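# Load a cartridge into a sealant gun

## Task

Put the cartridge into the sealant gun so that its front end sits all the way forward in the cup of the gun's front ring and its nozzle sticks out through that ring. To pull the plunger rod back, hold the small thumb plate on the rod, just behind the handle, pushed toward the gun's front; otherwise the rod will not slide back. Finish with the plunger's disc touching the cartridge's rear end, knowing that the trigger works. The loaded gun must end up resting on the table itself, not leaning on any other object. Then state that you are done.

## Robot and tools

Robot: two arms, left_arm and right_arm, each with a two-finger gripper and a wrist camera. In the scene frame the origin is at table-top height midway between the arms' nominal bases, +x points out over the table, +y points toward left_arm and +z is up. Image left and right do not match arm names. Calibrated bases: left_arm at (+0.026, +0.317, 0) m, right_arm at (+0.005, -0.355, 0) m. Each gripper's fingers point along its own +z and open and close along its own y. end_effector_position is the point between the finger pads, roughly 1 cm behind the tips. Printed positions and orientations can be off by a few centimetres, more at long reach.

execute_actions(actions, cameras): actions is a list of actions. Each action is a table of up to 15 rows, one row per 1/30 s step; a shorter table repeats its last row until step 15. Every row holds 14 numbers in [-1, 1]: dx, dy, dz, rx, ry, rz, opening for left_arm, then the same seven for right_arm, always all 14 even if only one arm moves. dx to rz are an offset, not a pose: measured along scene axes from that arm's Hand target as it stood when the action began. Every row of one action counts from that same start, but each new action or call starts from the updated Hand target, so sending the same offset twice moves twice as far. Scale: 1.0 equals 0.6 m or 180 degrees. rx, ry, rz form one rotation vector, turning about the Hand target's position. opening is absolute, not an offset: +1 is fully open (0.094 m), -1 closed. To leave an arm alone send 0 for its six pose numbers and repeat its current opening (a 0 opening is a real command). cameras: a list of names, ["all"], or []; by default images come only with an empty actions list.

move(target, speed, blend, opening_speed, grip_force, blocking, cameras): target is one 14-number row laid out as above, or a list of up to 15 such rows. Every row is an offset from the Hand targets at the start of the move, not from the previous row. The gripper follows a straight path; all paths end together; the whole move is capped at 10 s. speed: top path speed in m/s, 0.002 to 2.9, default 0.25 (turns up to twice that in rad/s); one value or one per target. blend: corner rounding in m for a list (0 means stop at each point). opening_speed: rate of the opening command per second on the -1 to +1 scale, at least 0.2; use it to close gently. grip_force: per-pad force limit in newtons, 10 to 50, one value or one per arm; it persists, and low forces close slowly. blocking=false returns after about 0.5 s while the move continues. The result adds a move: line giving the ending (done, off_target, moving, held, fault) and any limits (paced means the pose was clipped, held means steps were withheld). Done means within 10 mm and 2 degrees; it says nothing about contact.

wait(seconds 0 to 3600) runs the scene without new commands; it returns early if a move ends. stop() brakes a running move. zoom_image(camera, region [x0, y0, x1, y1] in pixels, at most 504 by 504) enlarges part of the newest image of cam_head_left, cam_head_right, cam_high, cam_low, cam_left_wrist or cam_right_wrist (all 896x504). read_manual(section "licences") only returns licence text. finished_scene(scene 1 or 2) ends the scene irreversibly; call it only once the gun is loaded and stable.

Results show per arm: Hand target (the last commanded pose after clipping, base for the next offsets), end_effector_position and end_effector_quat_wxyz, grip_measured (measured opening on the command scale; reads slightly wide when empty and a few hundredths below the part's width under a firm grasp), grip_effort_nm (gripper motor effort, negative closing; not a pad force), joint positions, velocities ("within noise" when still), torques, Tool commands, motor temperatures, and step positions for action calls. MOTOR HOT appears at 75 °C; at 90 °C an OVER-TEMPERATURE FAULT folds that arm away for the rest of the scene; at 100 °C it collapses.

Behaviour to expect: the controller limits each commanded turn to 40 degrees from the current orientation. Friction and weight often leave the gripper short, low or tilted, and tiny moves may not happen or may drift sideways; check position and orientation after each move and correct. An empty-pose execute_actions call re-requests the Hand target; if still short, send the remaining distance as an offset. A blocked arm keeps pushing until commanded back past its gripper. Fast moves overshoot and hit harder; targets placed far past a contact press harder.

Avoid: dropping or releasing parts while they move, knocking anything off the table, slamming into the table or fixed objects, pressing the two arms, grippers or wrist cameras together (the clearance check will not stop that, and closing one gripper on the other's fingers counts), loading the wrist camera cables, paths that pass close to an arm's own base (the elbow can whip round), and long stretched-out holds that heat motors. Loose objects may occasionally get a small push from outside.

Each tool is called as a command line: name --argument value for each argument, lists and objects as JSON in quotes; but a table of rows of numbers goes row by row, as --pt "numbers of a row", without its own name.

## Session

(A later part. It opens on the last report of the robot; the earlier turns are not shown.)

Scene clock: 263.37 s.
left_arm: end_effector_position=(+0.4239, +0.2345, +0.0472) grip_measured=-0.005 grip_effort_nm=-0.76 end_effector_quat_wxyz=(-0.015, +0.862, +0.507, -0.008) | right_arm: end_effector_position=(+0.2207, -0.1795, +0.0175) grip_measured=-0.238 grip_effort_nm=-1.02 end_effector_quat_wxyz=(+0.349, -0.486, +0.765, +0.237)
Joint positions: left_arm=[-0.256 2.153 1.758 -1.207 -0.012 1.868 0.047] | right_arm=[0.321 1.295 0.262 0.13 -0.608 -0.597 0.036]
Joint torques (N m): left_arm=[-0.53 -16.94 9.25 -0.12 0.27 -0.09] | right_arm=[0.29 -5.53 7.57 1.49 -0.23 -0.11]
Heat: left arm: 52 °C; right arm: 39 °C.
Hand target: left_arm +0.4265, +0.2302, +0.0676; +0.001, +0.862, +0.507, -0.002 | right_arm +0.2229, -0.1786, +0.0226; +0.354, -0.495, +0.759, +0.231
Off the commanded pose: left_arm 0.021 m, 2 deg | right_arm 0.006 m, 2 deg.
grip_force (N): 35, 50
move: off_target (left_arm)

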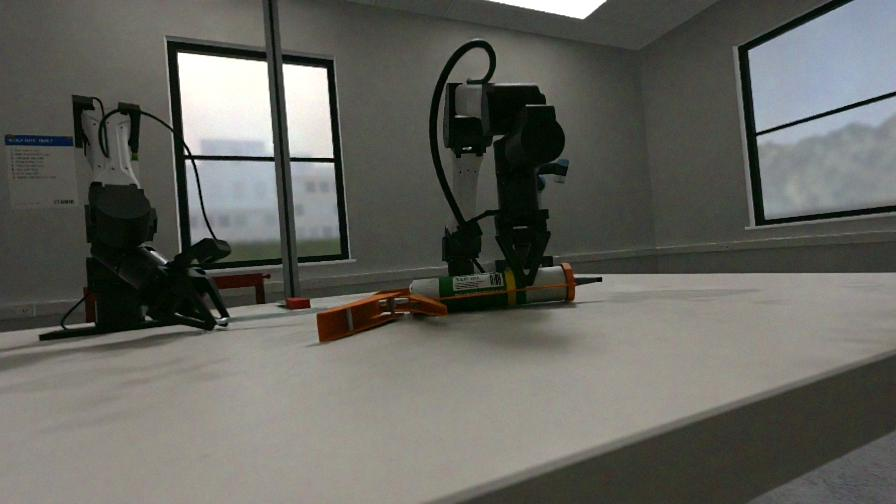

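move --pt "0.0132 0.0242 0.0042 0 0 0 -0.05 0 0 0.0 0 0 0 -0.45" --speed 0.05 --cameras '["cam_low", "cam_left_wrist"]'

zoom_image --camera "cam_low" --region '[510, 242, 610, 312]'

Scene clock: 264.93 s.
left_arm: end_effector_position=(+0.4296, +0.2453, +0.0603) grip_measured=-0.047 grip_effort_nm=-0.15 end_effector_quat_wxyz=(-0.008, +0.858, +0.513, -0.009) | right_arm: end_effector_position=(+0.2206, -0.1796, +0.0176) grip_measured=-0.238 grip_effort_nm=-1.02 end_effector_quat_wxyz=(+0.349, -0.486, +0.766, +0.236)
Joint positions: left_arm=[-0.223 2.153 1.81 -1.253 -0.001 1.888 0.045] | right_arm=[0.321 1.294 0.262 0.129 -0.607 -0.597 0.036]
Joint torques (N m): left_arm=[-0.06 -14.79 8.55 0.18 0.17 0.08] | right_arm=[0.31 -5.37 7.6 1.5 -0.22 -0.1]
Heat: left arm: 52 °C; right arm: 39 °C.
Hand target: left_arm +0.4344, +0.2447, +0.0702; +0.001, +0.862, +0.507, -0.002 | right_arm +0.2229, -0.1787, +0.0225; +0.354, -0.495, +0.759, +0.231
Off the commanded pose: left_arm 0.011 m, 2 deg | right_arm 0.006 m, 2 deg.
grip_force (N): 35, 50
move: off_target (left_arm)
cam_left_wrist: T_world_to_cam=[[-0.89437, 0.44678, 0.02226, 0.27127], [0.425, 0.83312, 0.35396, -0.36584], [0.1396, 0.32603, -0.935, 0.00398]] pos_world=[0.39755, 0.1823, 0.12717]

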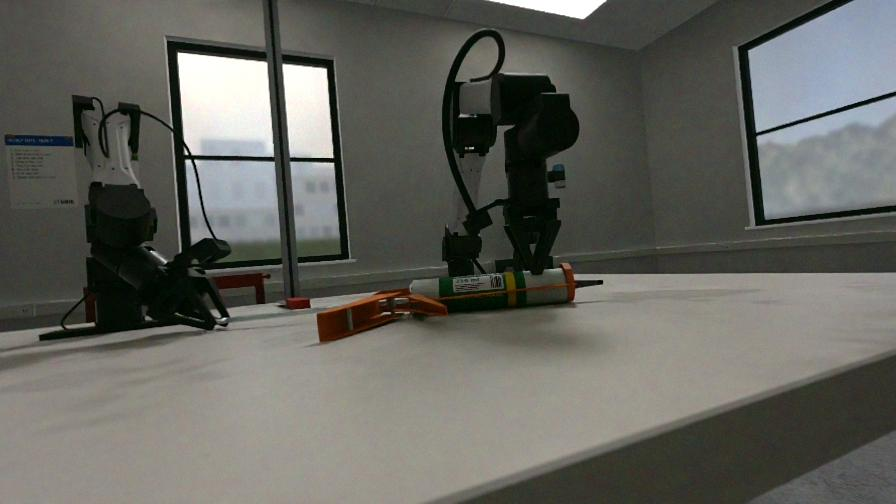

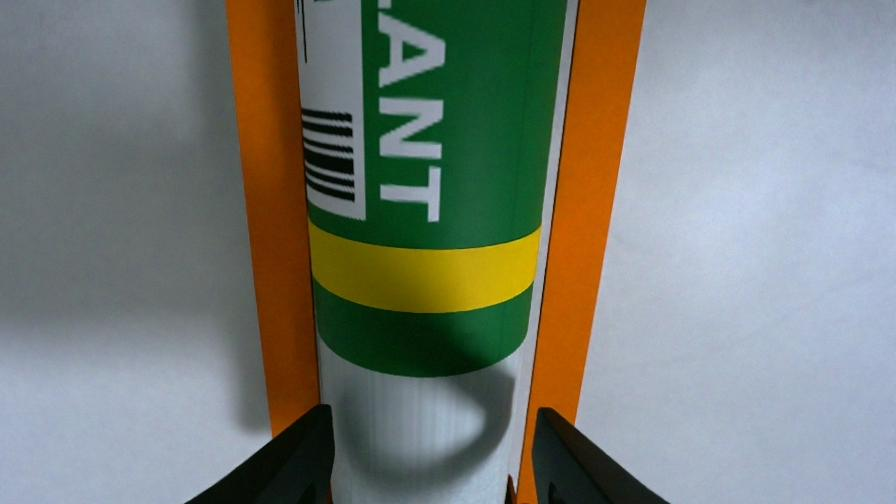

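Scaled by 5.040 from the camera's image (finer frame: 1280x720).

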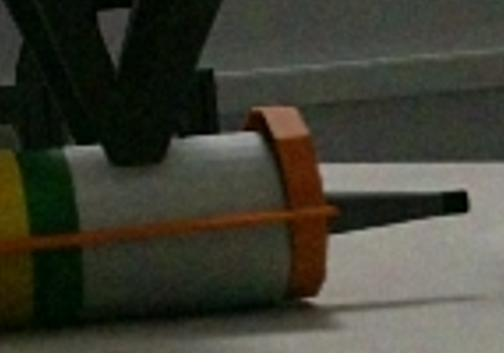

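move --pt "0 0 0.0833 0 0 0 0.2 0 0 0.0 0 0 0 -0.45" --pt "0.0265 0.05 0.0833 0 0 0.5 0.2 0 0 0.0 0 0 0 -0.45" --pt "0.053 0.1007 0.0833 0 0 1.0 0.2 0 0 0.0 0 0 0 -0.45" --speed 0.3 --blend '[0.02, 0.02, 0]' --grip_force '[50, 50]' --cameras '["cam_low", "cam_left_wrist", "cam_high"]'

zoom_image --camera "cam_low" --region '[510, 242, 610, 312]'

Scene clock: 273.23 s.
left_arm: end_effector_position=(+0.4638, +0.3013, +0.1234) grip_measured=+0.197 grip_effort_nm=0.13 end_effector_quat_wxyz=(+0.006, -0.498, +0.867, -0.003) | right_arm: end_effector_position=(+0.2206, -0.1796, +0.0176) grip_measured=-0.238 grip_effort_nm=-1.01 end_effector_quat_wxyz=(+0.349, -0.486, +0.766, +0.236)
Joint positions: left_arm=[-0.083 2.263 2.242 -1.536 -0.001 -1.079 0.056] | right_arm=[0.321 1.294 0.262 0.129 -0.607 -0.597 0.036]
Joint torques (N m): left_arm=[0.36 -12.67 8.49 0.34 -0.03 -0.22] | right_arm=[0.29 -5.34 7.58 1.5 -0.23 -0.1]
Heat: left arm: 52 °C; right arm: 39 °C.
Hand target: left_arm +0.4661, +0.3052, +0.1202; +0.002, -0.507, +0.862, +0.001 | right_arm +0.2229, -0.1787, +0.0225; +0.354, -0.495, +0.759, +0.231
Off the commanded pose: left_arm 0.006 m, 1 deg | right_arm 0.006 m, 2 deg.
move: done
cam_left_wrist: T_world_to_cam=[[0.87831, -0.47799, 0.01, -0.26644], [-0.4503, -0.82004, 0.35321, 0.4548], [-0.16063, -0.31473, -0.93549, 0.37226]] pos_world=[0.49861, 0.36277, 0.19027]
Images, in order (width x height): cam_high 896x504, cam_low 896x504, cam_left_wrist 896x504.

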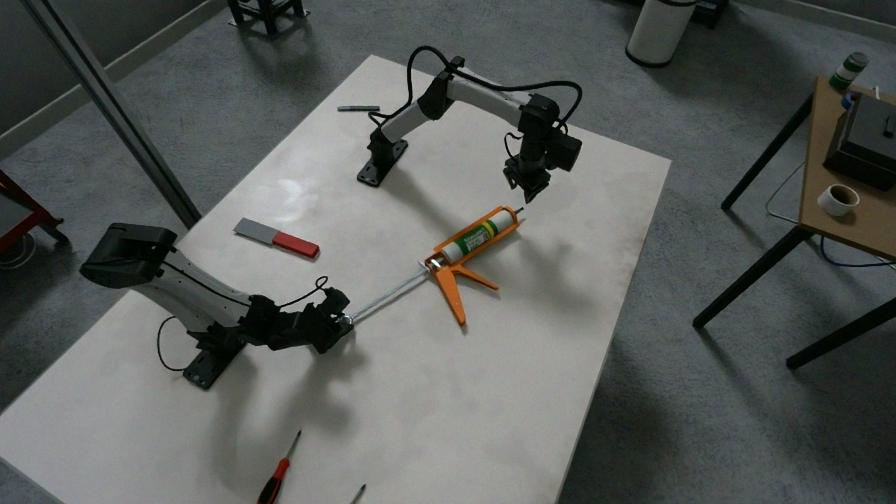

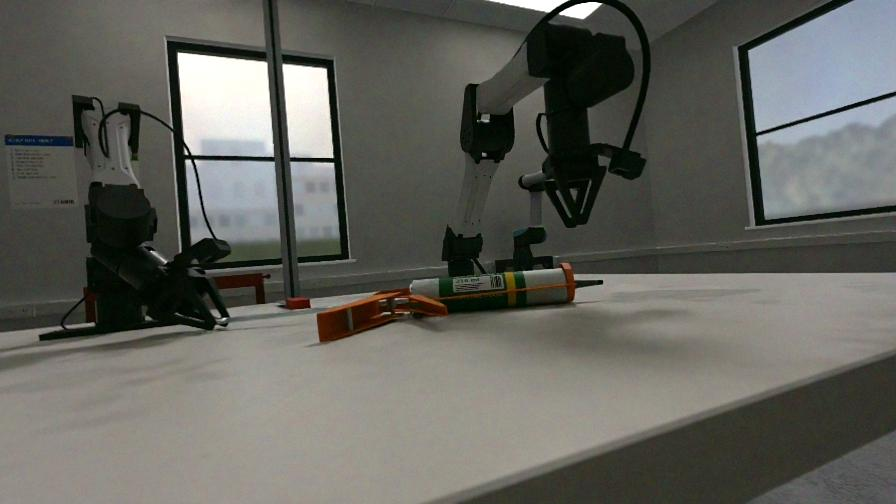

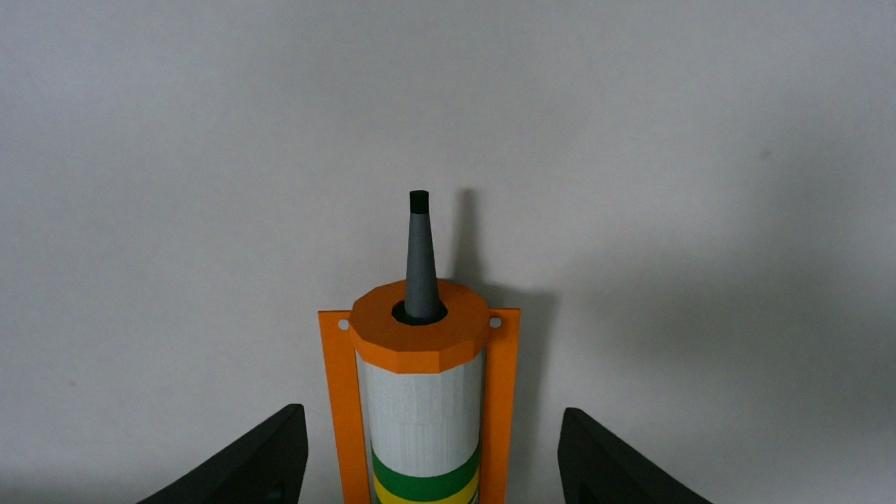

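Scaled by 5.040 from the camera's image (finer frame: 1280x720).

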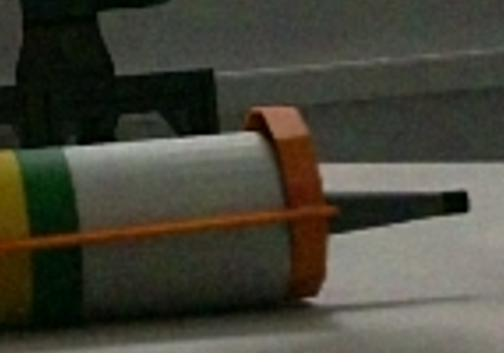

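move --pt "0.0032 0.035 -0.1037 0 0 0.0 0.0 0 0 0.0 0 0 0 -0.45" --speed 0.15 --cameras '["cam_low", "cam_left_wrist"]'

zoom_image --camera "cam_low" --region '[510, 232, 630, 312]'

Scene clock: 276.53 s.
left_arm: end_effector_position=(+0.4699, +0.3239, +0.0636) grip_measured=+0.003 grip_effort_nm=-0.15 end_effector_quat_wxyz=(+0.006, -0.509, +0.861, -0.003) | right_arm: end_effector_position=(+0.2206, -0.1796, +0.0176) grip_measured=-0.238 grip_effort_nm=-1.02 end_effector_quat_wxyz=(+0.349, -0.486, +0.766, +0.236)
Joint positions: left_arm=[-0.031 2.263 2.003 -1.298 -0.001 -1.053 0.047] | right_arm=[0.321 1.294 0.262 0.129 -0.607 -0.597 0.036]
Joint torques (N m): left_arm=[-0.02 -14.67 4.96 0.5 -0.03 -0.01] | right_arm=[0.29 -5.35 7.58 1.5 -0.22 -0.11]
Heat: left arm: 52 °C; right arm: 39 °C.
Hand target: left_arm +0.4682, +0.3261, +0.0580; +0.002, -0.507, +0.862, +0.001 | right_arm +0.2229, -0.1787, +0.0225; +0.354, -0.495, +0.759, +0.231
Off the commanded pose: left_arm 0.006 m, 1 deg | right_arm 0.006 m, 2 deg.
move: done
cam_left_wrist: T_world_to_cam=[[0.89039, -0.4551, 0.0095, -0.27347], [-0.42878, -0.83152, 0.35316, 0.49088], [-0.15282, -0.31852, -0.93552, 0.322]] pos_world=[0.50318, 0.38629, 0.13047]

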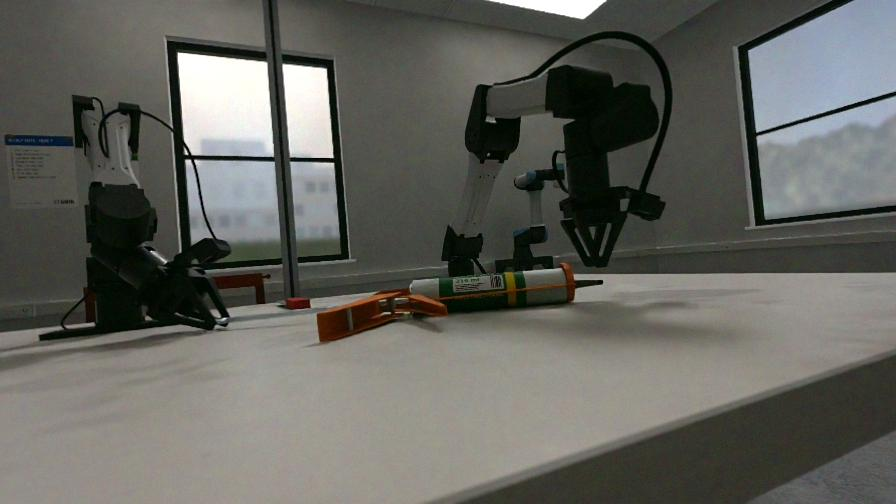

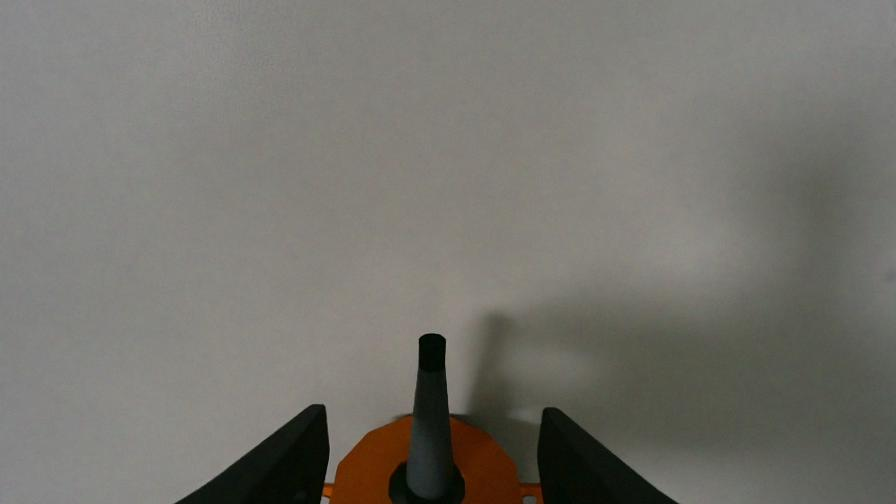

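Scaled by 4.200 from the camera's image (finer frame: 1280x720).

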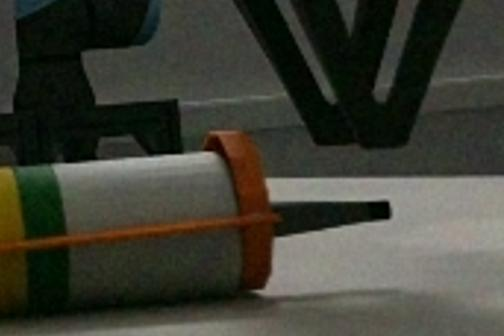

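move --pt "-0.002 -0.002 -0.0467 0 0 0.0 0.0 0 0 0.0 0 0 0 -0.45" --speed 0.1 --cameras '["cam_low", "cam_left_wrist"]'

zoom_image --camera "cam_low" --region '[540, 242, 630, 312]'

Scene clock: 279.00 s.
left_arm: end_effector_position=(+0.4692, +0.3239, +0.0379) grip_measured=+0.003 grip_effort_nm=-0.15 end_effector_quat_wxyz=(+0.008, -0.509, +0.861, -0.004) | right_arm: end_effector_position=(+0.2206, -0.1796, +0.0176) grip_measured=-0.238 grip_effort_nm=-1.02 end_effector_quat_wxyz=(+0.349, -0.486, +0.766, +0.236)
Joint positions: left_arm=[-0.031 2.263 1.901 -1.191 -0.001 -1.053 0.047] | right_arm=[0.321 1.294 0.262 0.129 -0.607 -0.597 0.036]
Joint torques (N m): left_arm=[-0.28 -14.05 4.98 0.53 -0.02 -0.05] | right_arm=[0.29 -5.35 7.6 1.5 -0.22 -0.1]
Heat: left arm: 53 °C; right arm: 40 °C.
Hand target: left_arm +0.4668, +0.3249, +0.0300; +0.002, -0.507, +0.862, +0.001 | right_arm +0.2229, -0.1787, +0.0225; +0.354, -0.495, +0.759, +0.231
Off the commanded pose: left_arm 0.008 m, 1 deg | right_arm 0.006 m, 2 deg.
move: done
cam_left_wrist: T_world_to_cam=[[0.89034, -0.45509, 0.01355, -0.27278], [-0.43039, -0.83157, 0.35108, 0.50041], [-0.14851, -0.31842, -0.93625, 0.29583]] pos_world=[0.50218, 0.38619, 0.10498]

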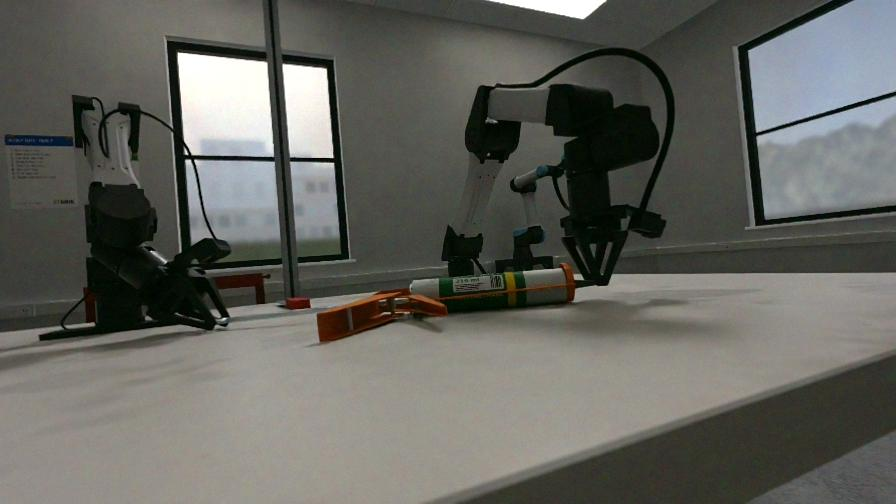

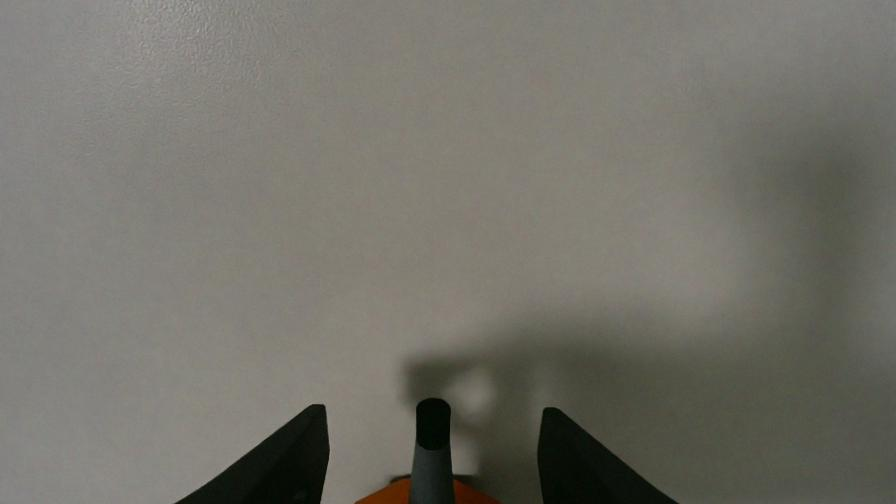

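Scaled by 5.600 from the camera's image (finer frame: 1280x720).

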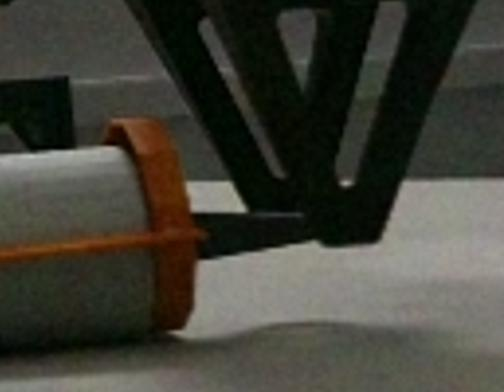

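move --pt "0 0 -0.0095 0 0 0.0 0.0 0 0 0.0 0 0 0 -0.45" --speed 0.1

move --pt "0 0 0 0 0 0.0 -0.93 0 0 0.0 0 0 0 -0.45" --speed 0.1 --opening_speed 0.7 --grip_force '[35, 50]' --cameras '["cam_low", "cam_left_wrist"]'

zoom_image --camera "cam_low" --region '[540, 242, 630, 312]'

Scene clock: 280.30 s.
left_arm: end_effector_position=(+0.4696, +0.3239, +0.0339) grip_measured=+0.003 grip_effort_nm=-0.15 end_effector_quat_wxyz=(+0.009, -0.509, +0.861, -0.005) | right_arm: end_effector_position=(+0.2206, -0.1796, +0.0176) grip_measured=-0.238 grip_effort_nm=-1.01 end_effector_quat_wxyz=(+0.349, -0.486, +0.766, +0.236)
Joint positions: left_arm=[-0.031 2.263 1.885 -1.171 -0.001 -1.053 0.047] | right_arm=[0.321 1.294 0.262 0.129 -0.607 -0.597 0.036]
Joint torques (N m): left_arm=[-0.27 -13.68 5 0.49 -0.02 -0.05] | right_arm=[0.31 -5.35 7.6 1.5 -0.23 -0.11]
Heat: left arm: 53 °C; right arm: 40 °C.
Hand target: left_arm +0.4669, +0.3249, +0.0243; +0.002, -0.507, +0.862, +0.001 | right_arm +0.2229, -0.1787, +0.0225; +0.354, -0.495, +0.759, +0.231
Off the commanded pose: left_arm 0.010 m, 1 deg | right_arm 0.006 m, 2 deg.
move: done

Scene clock: 282.60 s.
left_arm: end_effector_position=(+0.4697, +0.3239, +0.0339) grip_measured=-0.849 grip_effort_nm=-0.71 end_effector_quat_wxyz=(+0.010, -0.509, +0.861, -0.005) | right_arm: end_effector_position=(+0.2206, -0.1796, +0.0176) grip_measured=-0.238 grip_effort_nm=-1.02 end_effector_quat_wxyz=(+0.349, -0.486, +0.766, +0.236)
Joint positions: left_arm=[-0.031 2.263 1.885 -1.17 -0.001 -1.053 0.007] | right_arm=[0.321 1.294 0.262 0.129 -0.607 -0.597 0.036]
Joint torques (N m): left_arm=[-0.29 -13.71 5.03 0.53 -0.01 -0.04] | right_arm=[0.29 -5.34 7.61 1.5 -0.23 -0.1]
Heat: left arm: 54 °C; right arm: 40 °C.
Hand target: left_arm +0.4669, +0.3249, +0.0243; +0.002, -0.507, +0.862, +0.001 | right_arm +0.2229, -0.1787, +0.0225; +0.354, -0.495, +0.759, +0.231
Off the commanded pose: left_arm 0.010 m, 1 deg | right_arm 0.006 m, 2 deg.
grip_force (N): 35, 50
move: done
cam_left_wrist: T_world_to_cam=[[0.89027, -0.4551, 0.01727, -0.27323], [-0.43187, -0.83156, 0.34927, 0.50282], [-0.1446, -0.3184, -0.93686, 0.29021]] pos_world=[0.50237, 0.38619, 0.10098]

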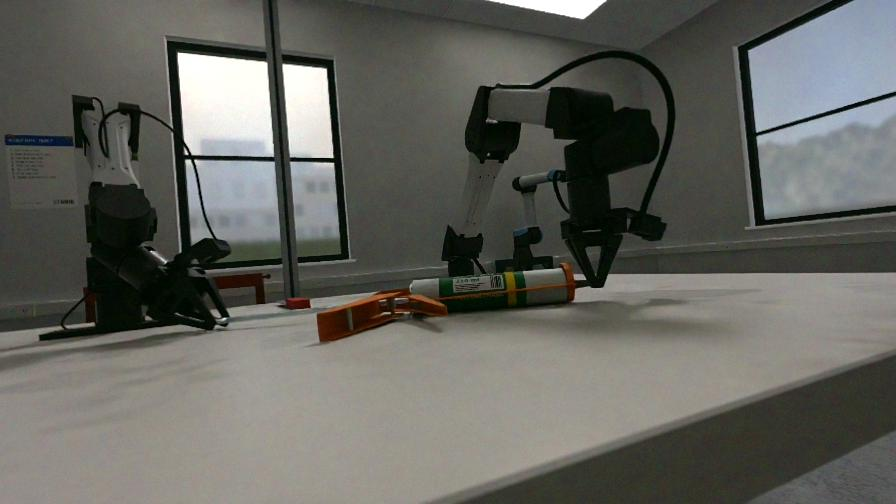

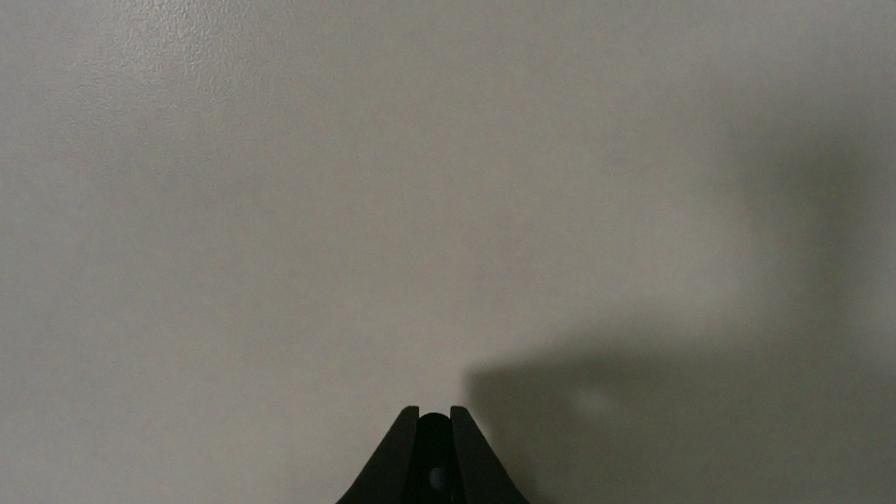

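Scaled by 5.600 from the camera's image (finer frame: 1280x720).

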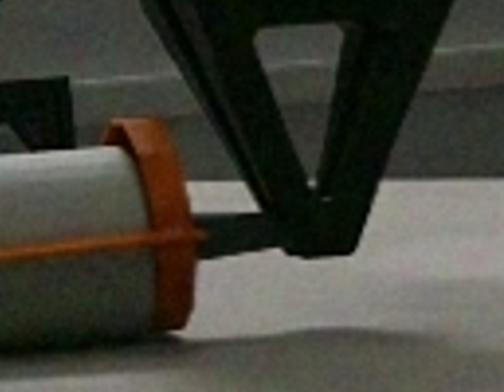

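move --pt "0 0 0.0367 0 0 0.0 -0.93 0 0 0.0 0 0 0 -0.45" --speed 0.1 --cameras '["cam_low"]'

zoom_image --camera "cam_low" --region '[540, 242, 630, 312]'

Scene clock: 283.70 s.
left_arm: end_effector_position=(+0.4651, +0.3239, +0.0389) grip_measured=-0.850 grip_effort_nm=-0.76 end_effector_quat_wxyz=(+0.000, -0.509, +0.861, +0.000) | right_arm: end_effector_position=(+0.2205, -0.1796, +0.0175) grip_measured=-0.238 grip_effort_nm=-1.01 end_effector_quat_wxyz=(+0.349, -0.486, +0.766, +0.236)
Joint positions: left_arm=[-0.031 2.263 1.905 -1.212 -0.001 -1.053 0.007] | right_arm=[0.321 1.294 0.262 0.128 -0.607 -0.597 0.036]
Joint torques (N m): left_arm=[-0.25 -15.02 9.07 0.06 -0.03 -0.04] | right_arm=[0.29 -5.34 7.61 1.5 -0.23 -0.1]
Heat: left arm: 54 °C; right arm: 40 °C.
Hand target: left_arm +0.4669, +0.3249, +0.0463; +0.002, -0.507, +0.862, +0.001 | right_arm +0.2229, -0.1787, +0.0225; +0.354, -0.495, +0.759, +0.231
Off the commanded pose: left_arm 0.008 m, 0 deg | right_arm 0.006 m, 2 deg.
grip_force (N): 35, 50
move: done

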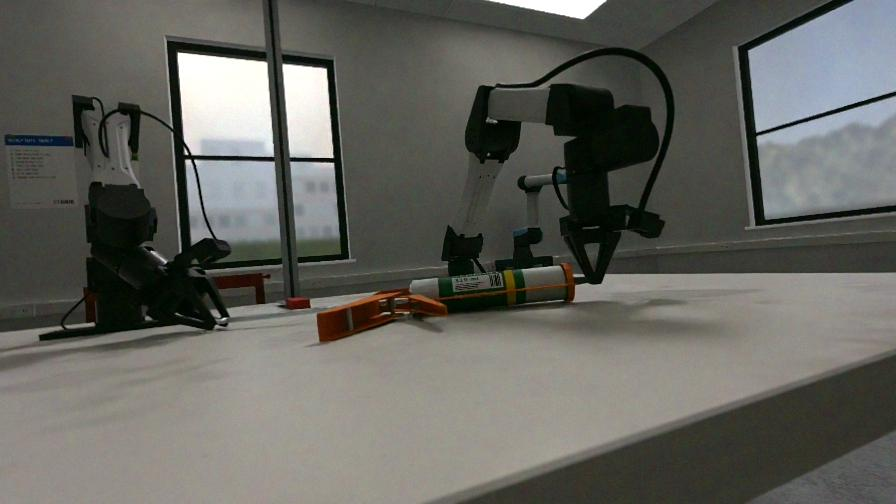

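Scaled by 5.600 from the camera's image (finer frame: 1280x720).

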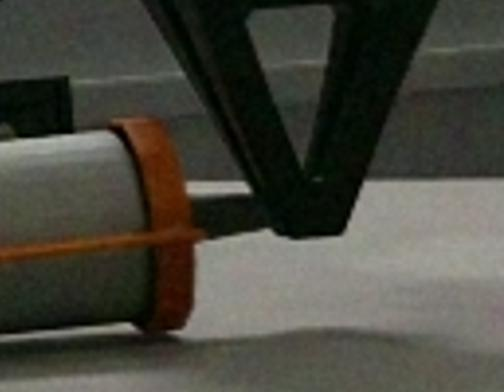

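move --pt "0.0127 0.0157 0.0045 0 0 0.0 -0.93 0 0 0.0 0 0 0 -0.45" --speed 0.05 --cameras '["cam_low", "cam_high"]'

zoom_image --camera "cam_low" --region '[540, 242, 630, 312]'

zoom_image --camera "cam_high" --region '[420, 190, 540, 290]'

Scene clock: 284.97 s.
left_arm: end_effector_position=(+0.4682, +0.3268, +0.0447) grip_measured=-0.850 grip_effort_nm=-0.76 end_effector_quat_wxyz=(-0.005, -0.507, +0.862, +0.002) | right_arm: end_effector_position=(+0.2203, -0.1800, +0.0171) grip_measured=-0.238 grip_effort_nm=-1.01 end_effector_quat_wxyz=(+0.348, -0.486, +0.766, +0.236)
Joint positions: left_arm=[-0.024 2.288 1.969 -1.263 0.001 -1.042 0.007] | right_arm=[0.321 1.294 0.262 0.126 -0.606 -0.598 0.036]
Joint torques (N m): left_arm=[1.02 -14.24 9.65 0.23 -0.04 0.04] | right_arm=[0.31 -5.37 7.6 1.52 -0.25 -0.09]
Heat: left arm: 54 °C; right arm: 40 °C.
Hand target: left_arm +0.4746, +0.3344, +0.0490; +0.002, -0.507, +0.862, +0.001 | right_arm +0.2229, -0.1787, +0.0225; +0.354, -0.495, +0.759, +0.231
Off the commanded pose: left_arm 0.011 m, 1 deg | right_arm 0.006 m, 2 deg.
grip_force (N): 35, 50
move: off_target (left_arm)
Images, in order (width x height): cam_high 896x504, cam_low 896x504.

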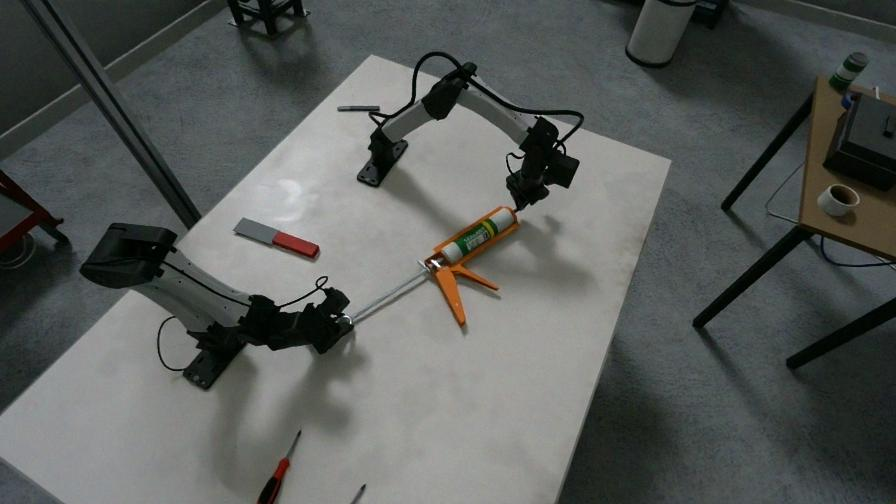

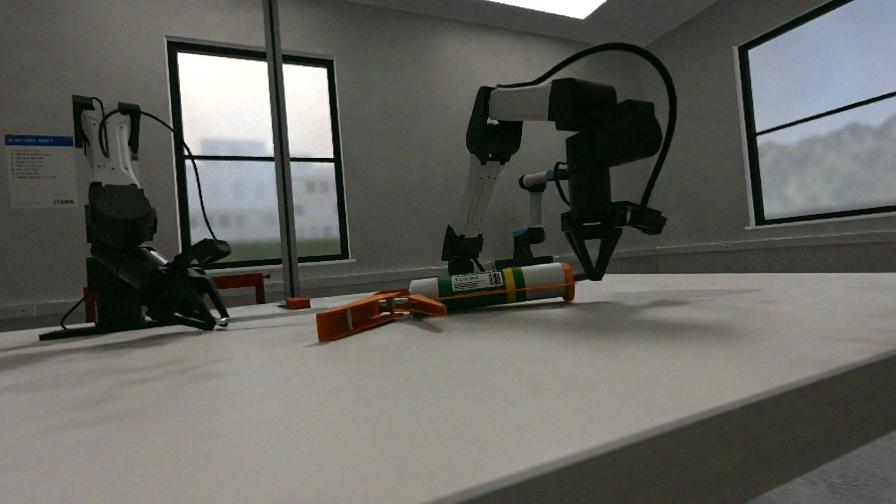

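Scaled by 5.600 from the camera's image (finer frame: 1280x720).

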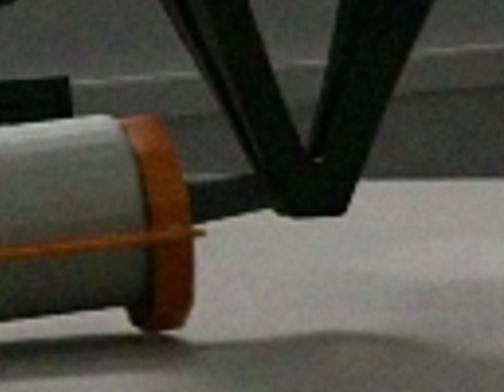

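Scaled by 4.200 from the camera's image (finer frame: 1280x720).

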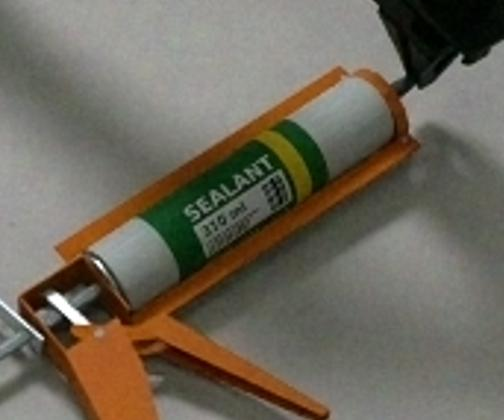

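move --pt "0 0 -0.0133 0 0 0.0 -0.93 0 0 0.0 0 0 0 -0.45" --speed 0.04 --cameras '["cam_low"]'

zoom_image --camera "cam_low" --region '[540, 242, 630, 312]'

Scene clock: 285.87 s.
left_arm: end_effector_position=(+0.4683, +0.3269, +0.0439) grip_measured=-0.850 grip_effort_nm=-0.76 end_effector_quat_wxyz=(-0.005, -0.507, +0.862, +0.003) | right_arm: end_effector_position=(+0.2203, -0.1800, +0.0171) grip_measured=-0.238 grip_effort_nm=-1.02 end_effector_quat_wxyz=(+0.348, -0.486, +0.766, +0.236)
Joint positions: left_arm=[-0.024 2.29 1.969 -1.262 0.001 -1.041 0.007] | right_arm=[0.321 1.294 0.262 0.126 -0.606 -0.598 0.036]
Joint torques (N m): left_arm=[0.96 -13.89 7.34 0.53 -0.03 0.04] | right_arm=[0.29 -5.37 7.6 1.52 -0.25 -0.09]
Heat: left arm: 54 °C; right arm: 40 °C.
Hand target: left_arm +0.4745, +0.3344, +0.0409; +0.002, -0.507, +0.862, +0.001 | right_arm +0.2229, -0.1787, +0.0225; +0.354, -0.495, +0.759, +0.231
Off the commanded pose: left_arm 0.010 m, 1 deg | right_arm 0.006 m, 2 deg.
grip_force (N): 35, 50
move: done

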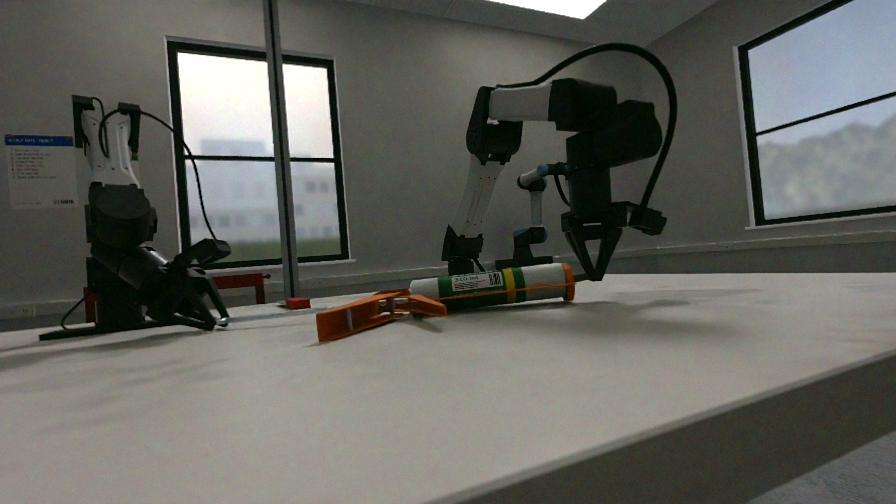

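Scaled by 5.600 from the camera's image (finer frame: 1280x720).

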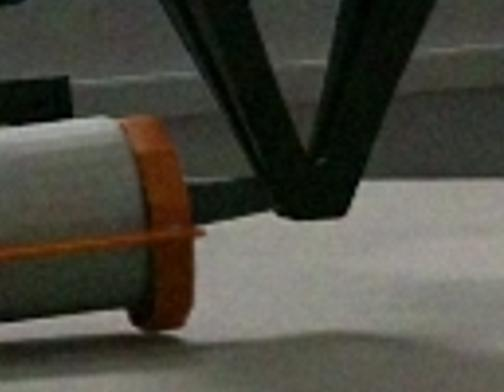

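move --pt "0 0 -0.01 0 0 0.0 -0.93 0 0 0.0 0 0 0 -0.45" --speed 0.04 --cameras '["cam_low"]'

zoom_image --camera "cam_low" --region '[540, 242, 630, 312]'

Scene clock: 286.63 s.
left_arm: end_effector_position=(+0.4709, +0.3265, +0.0421) grip_measured=-0.850 grip_effort_nm=-0.76 end_effector_quat_wxyz=(-0.003, -0.505, +0.863, +0.000) | right_arm: end_effector_position=(+0.2203, -0.1800, +0.0171) grip_measured=-0.238 grip_effort_nm=-1.02 end_effector_quat_wxyz=(+0.348, -0.486, +0.766, +0.236)
Joint positions: left_arm=[-0.024 2.294 1.969 -1.25 0.003 -1.038 0.007] | right_arm=[0.321 1.294 0.262 0.126 -0.606 -0.598 0.036]
Joint torques (N m): left_arm=[0.99 -14.2 5.65 0.66 -0.06 0.05] | right_arm=[0.31 -5.34 7.58 1.52 -0.25 -0.1]
Heat: left arm: 54 °C; right arm: 40 °C.
Hand target: left_arm +0.4746, +0.3345, +0.0351; +0.002, -0.507, +0.862, +0.001 | right_arm +0.2229, -0.1787, +0.0225; +0.354, -0.495, +0.759, +0.231
Off the commanded pose: left_arm 0.011 m, 1 deg | right_arm 0.006 m, 2 deg.
grip_force (N): 35, 50
move: off_target (left_arm)

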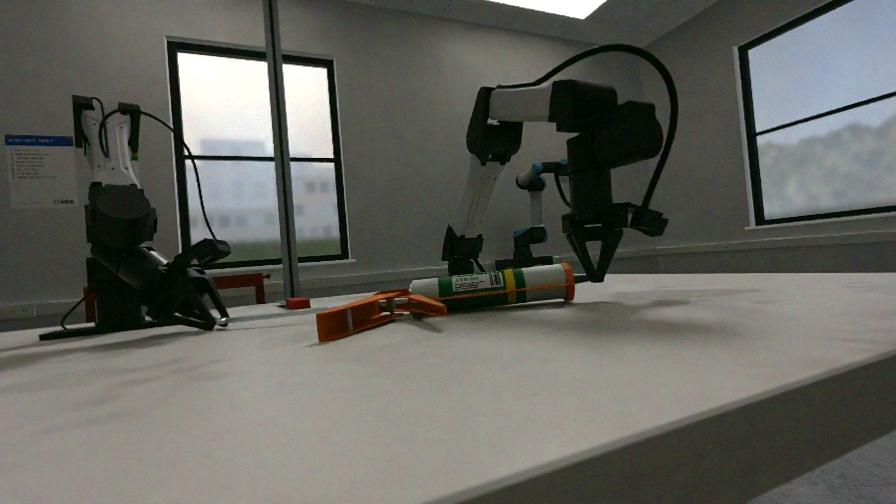

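Scaled by 5.600 from the camera's image (finer frame: 1280x720).

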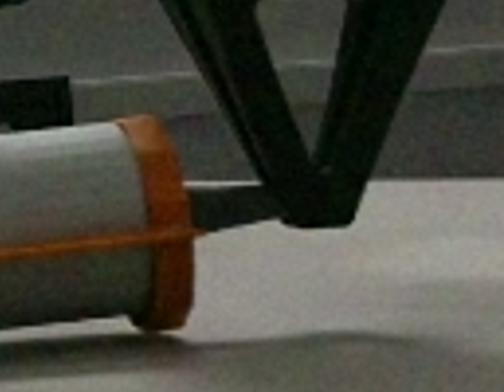

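move --pt "0.0067 0.0117 -0.003 0 0 0.0 -0.93 0 0 0.0 0 0 0 -0.45" --speed 0.04 --cameras '["cam_low"]'

zoom_image --camera "cam_low" --region '[540, 242, 630, 312]'

Scene clock: 287.50 s.
left_arm: end_effector_position=(+0.4718, +0.3337, +0.0375) grip_measured=-0.850 grip_effort_nm=-0.76 end_effector_quat_wxyz=(-0.005, -0.507, +0.862, -0.002) | right_arm: end_effector_position=(+0.2206, -0.1800, +0.0179) grip_measured=-0.238 grip_effort_nm=-1.02 end_effector_quat_wxyz=(+0.349, -0.487, +0.766, +0.235)
Joint positions: left_arm=[-0.006 2.305 1.969 -1.242 0.007 -1.023 0.007] | right_arm=[0.321 1.29 0.262 0.125 -0.605 -0.598 0.036]
Joint torques (N m): left_arm=[0.79 -13.11 8.17 0.5 -0.09 -0.03] | right_arm=[0.34 -4.93 7.68 1.54 -0.25 -0.09]
Heat: left arm: 54 °C; right arm: 40 °C.
Hand target: left_arm +0.4786, +0.3414, +0.0332; +0.002, -0.507, +0.862, +0.001 | right_arm +0.2229, -0.1787, +0.0225; +0.354, -0.495, +0.759, +0.231
Off the commanded pose: left_arm 0.011 m, 1 deg | right_arm 0.005 m, 1 deg.
grip_force (N): 35, 50
move: off_target (left_arm)

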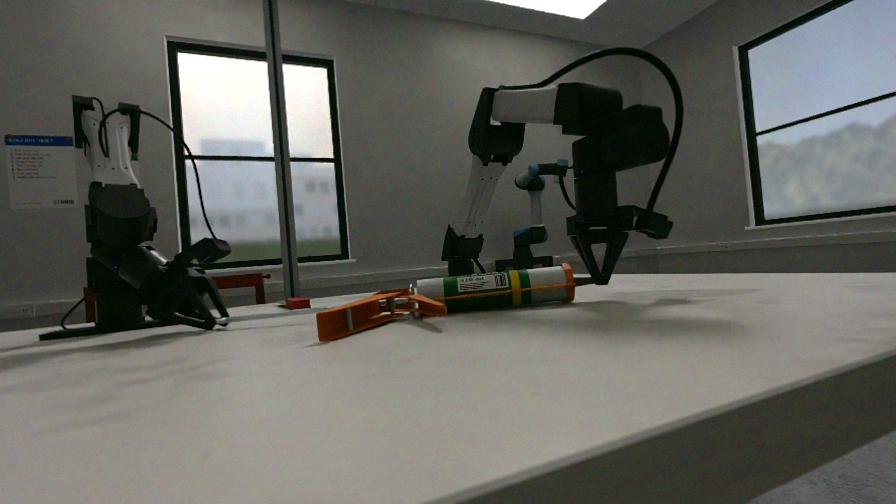

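Scaled by 5.600 from the camera's image (finer frame: 1280x720).

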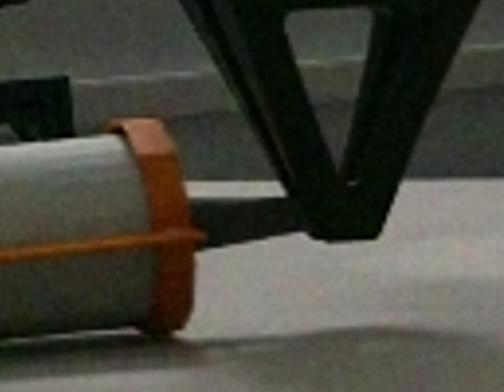

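move --pt "0.0042 0.0073 0.002 0 0 0.0 -0.93 0 0 0.0 0 0 0 -0.45" --speed 0.04 --cameras '["cam_low", "cam_high"]'

zoom_image --camera "cam_low" --region '[540, 242, 630, 312]'

zoom_image --camera "cam_high" --region '[420, 190, 540, 290]'

Scene clock: 288.53 s.
left_arm: end_effector_position=(+0.4722, +0.3339, +0.0374) grip_measured=-0.850 grip_effort_nm=-0.76 end_effector_quat_wxyz=(-0.009, -0.505, +0.863, -0.002) | right_arm: end_effector_position=(+0.2206, -0.1800, +0.0179) grip_measured=-0.238 grip_effort_nm=-1.01 end_effector_quat_wxyz=(+0.349, -0.487, +0.766, +0.235)
Joint positions: left_arm=[-0.004 2.315 1.985 -1.255 0.012 -1.016 0.007] | right_arm=[0.321 1.29 0.262 0.125 -0.605 -0.598 0.036]
Joint torques (N m): left_arm=[1.39 -13.15 8.9 0.49 -0.15 0.03] | right_arm=[0.28 -4.94 7.64 1.53 -0.26 -0.1]
Heat: left arm: 54 °C; right arm: 40 °C.
Hand target: left_arm +0.4811, +0.3458, +0.0344; +0.002, -0.507, +0.862, +0.001 | right_arm +0.2229, -0.1787, +0.0225; +0.354, -0.495, +0.759, +0.231
Off the commanded pose: left_arm 0.015 m, 1 deg | right_arm 0.005 m, 1 deg.
grip_force (N): 35, 50
move: off_target (left_arm)
Images, in order (width x height): cam_high 896x504, cam_low 896x504.

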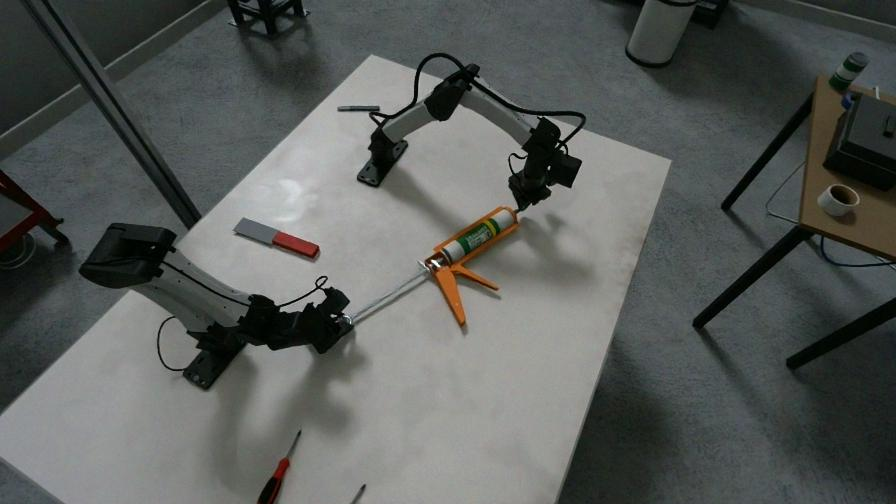

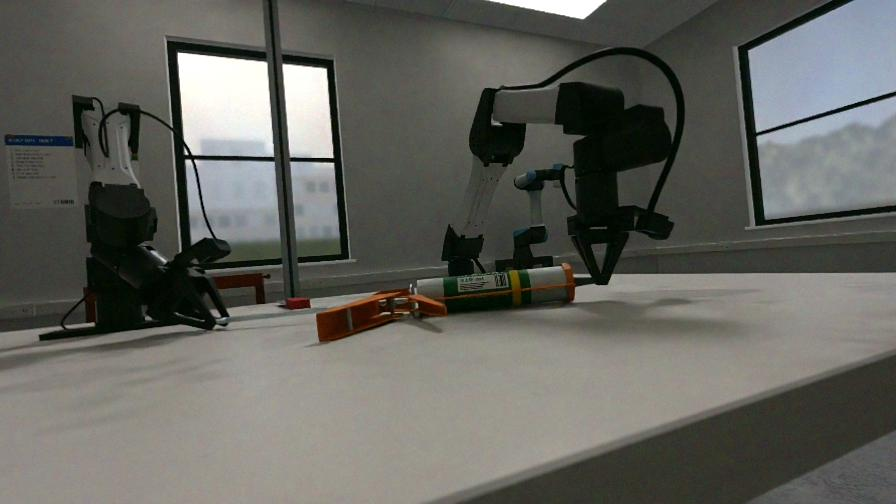

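Scaled by 5.600 from the camera's image (finer frame: 1280x720).

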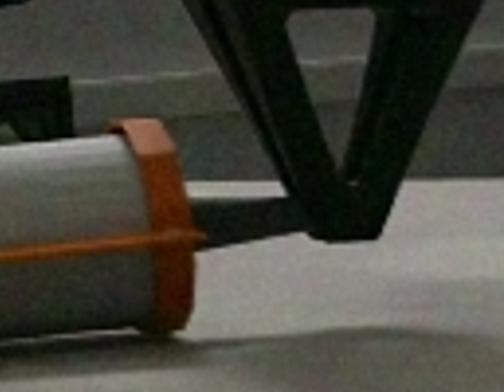

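Scaled by 4.200 from the camera's image (finer frame: 1280x720).

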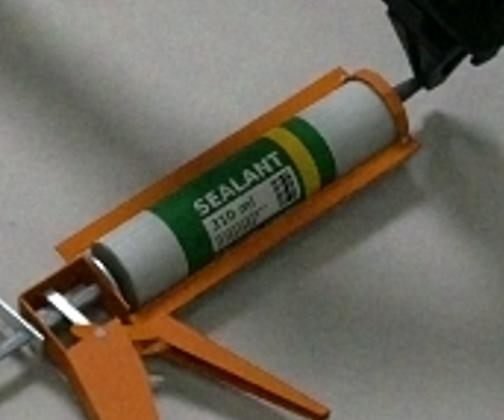

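move --pt "-0.0148 -0.0198 0.0 0 0 0.0 -0.93 0 0 0.0 0 0 0 -0.45" --pt "-0.0148 -0.0198 0.0 0 0 0.0 -0.2 0 0 0.0 0 0 0 -0.45" --speed 0.05 --opening_speed 0.8 --cameras '["cam_low", "cam_left_wrist"]'

zoom_image --camera "cam_low" --region '[540, 242, 630, 312]'

Scene clock: 291.60 s.
left_arm: end_effector_position=(+0.4730, +0.3338, +0.0329) grip_measured=-0.203 grip_effort_nm=0.13 end_effector_quat_wxyz=(-0.005, -0.506, +0.863, -0.005) | right_arm: end_effector_position=(+0.2207, -0.1799, +0.0193) grip_measured=-0.238 grip_effort_nm=-1.02 end_effector_quat_wxyz=(+0.351, -0.487, +0.765, +0.235)
Joint positions: left_arm=[-0.004 2.309 1.958 -1.224 0.012 -1.019 0.037] | right_arm=[0.321 1.282 0.262 0.121 -0.605 -0.598 0.036]
Joint torques (N m): left_arm=[-0.88 -16.53 4.98 0.48 -0.13 -0.16] | right_arm=[0.28 -4.15 7.68 1.58 -0.25 -0.1]
Heat: left arm: 54 °C; right arm: 40 °C.
Hand target: left_arm +0.4721, +0.3340, +0.0343; +0.002, -0.507, +0.862, +0.001 | right_arm +0.2229, -0.1787, +0.0225; +0.354, -0.495, +0.759, +0.231
Off the commanded pose: left_arm 0.002 m, 1 deg | right_arm 0.004 m, 1 deg.
grip_force (N): 35, 50
move: done
cam_left_wrist: T_world_to_cam=[[0.88748, -0.46085, 0.00131, -0.26794], [-0.42832, -0.82377, 0.3714, 0.50786], [-0.17008, -0.33017, -0.92847, 0.30869]] pos_world=[0.50782, 0.39681, 0.09834]

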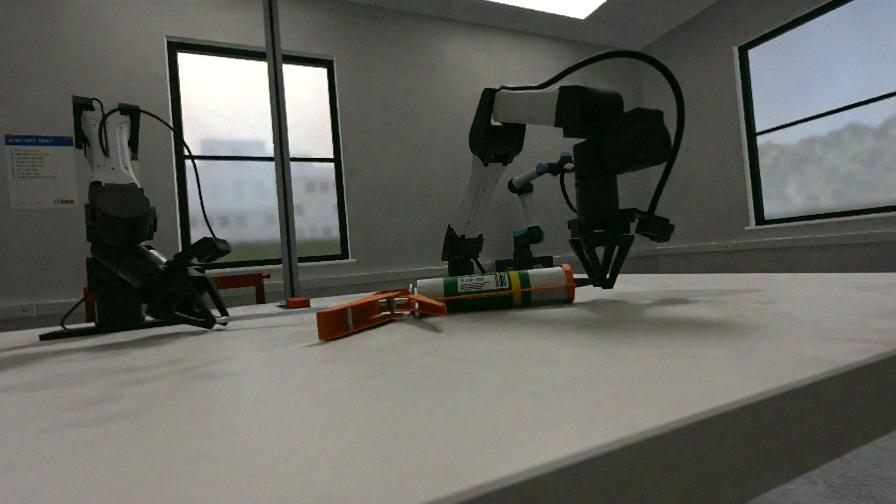

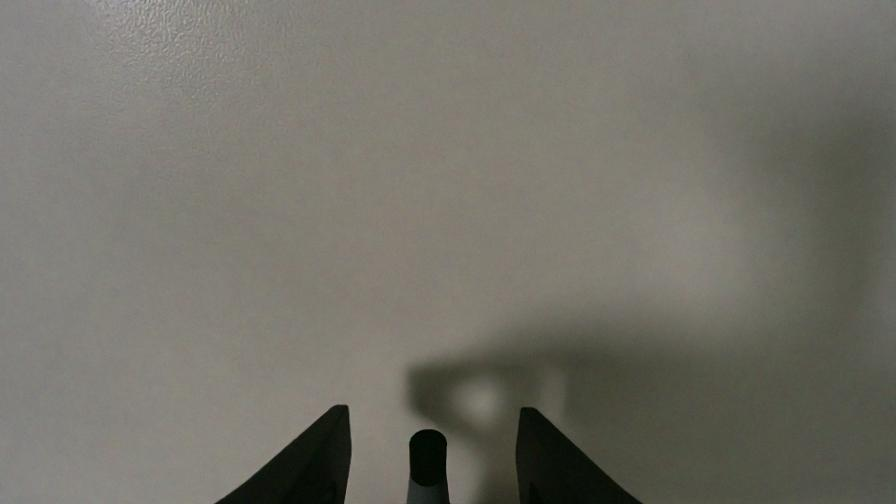

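Scaled by 5.600 from the camera's image (finer frame: 1280x720).

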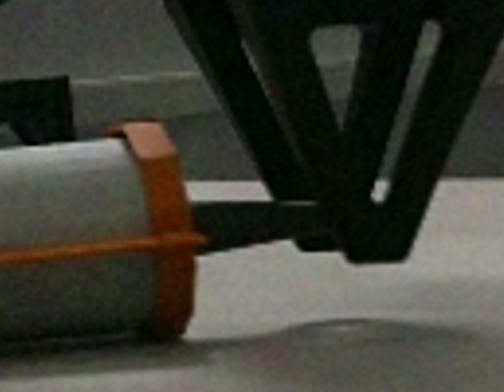

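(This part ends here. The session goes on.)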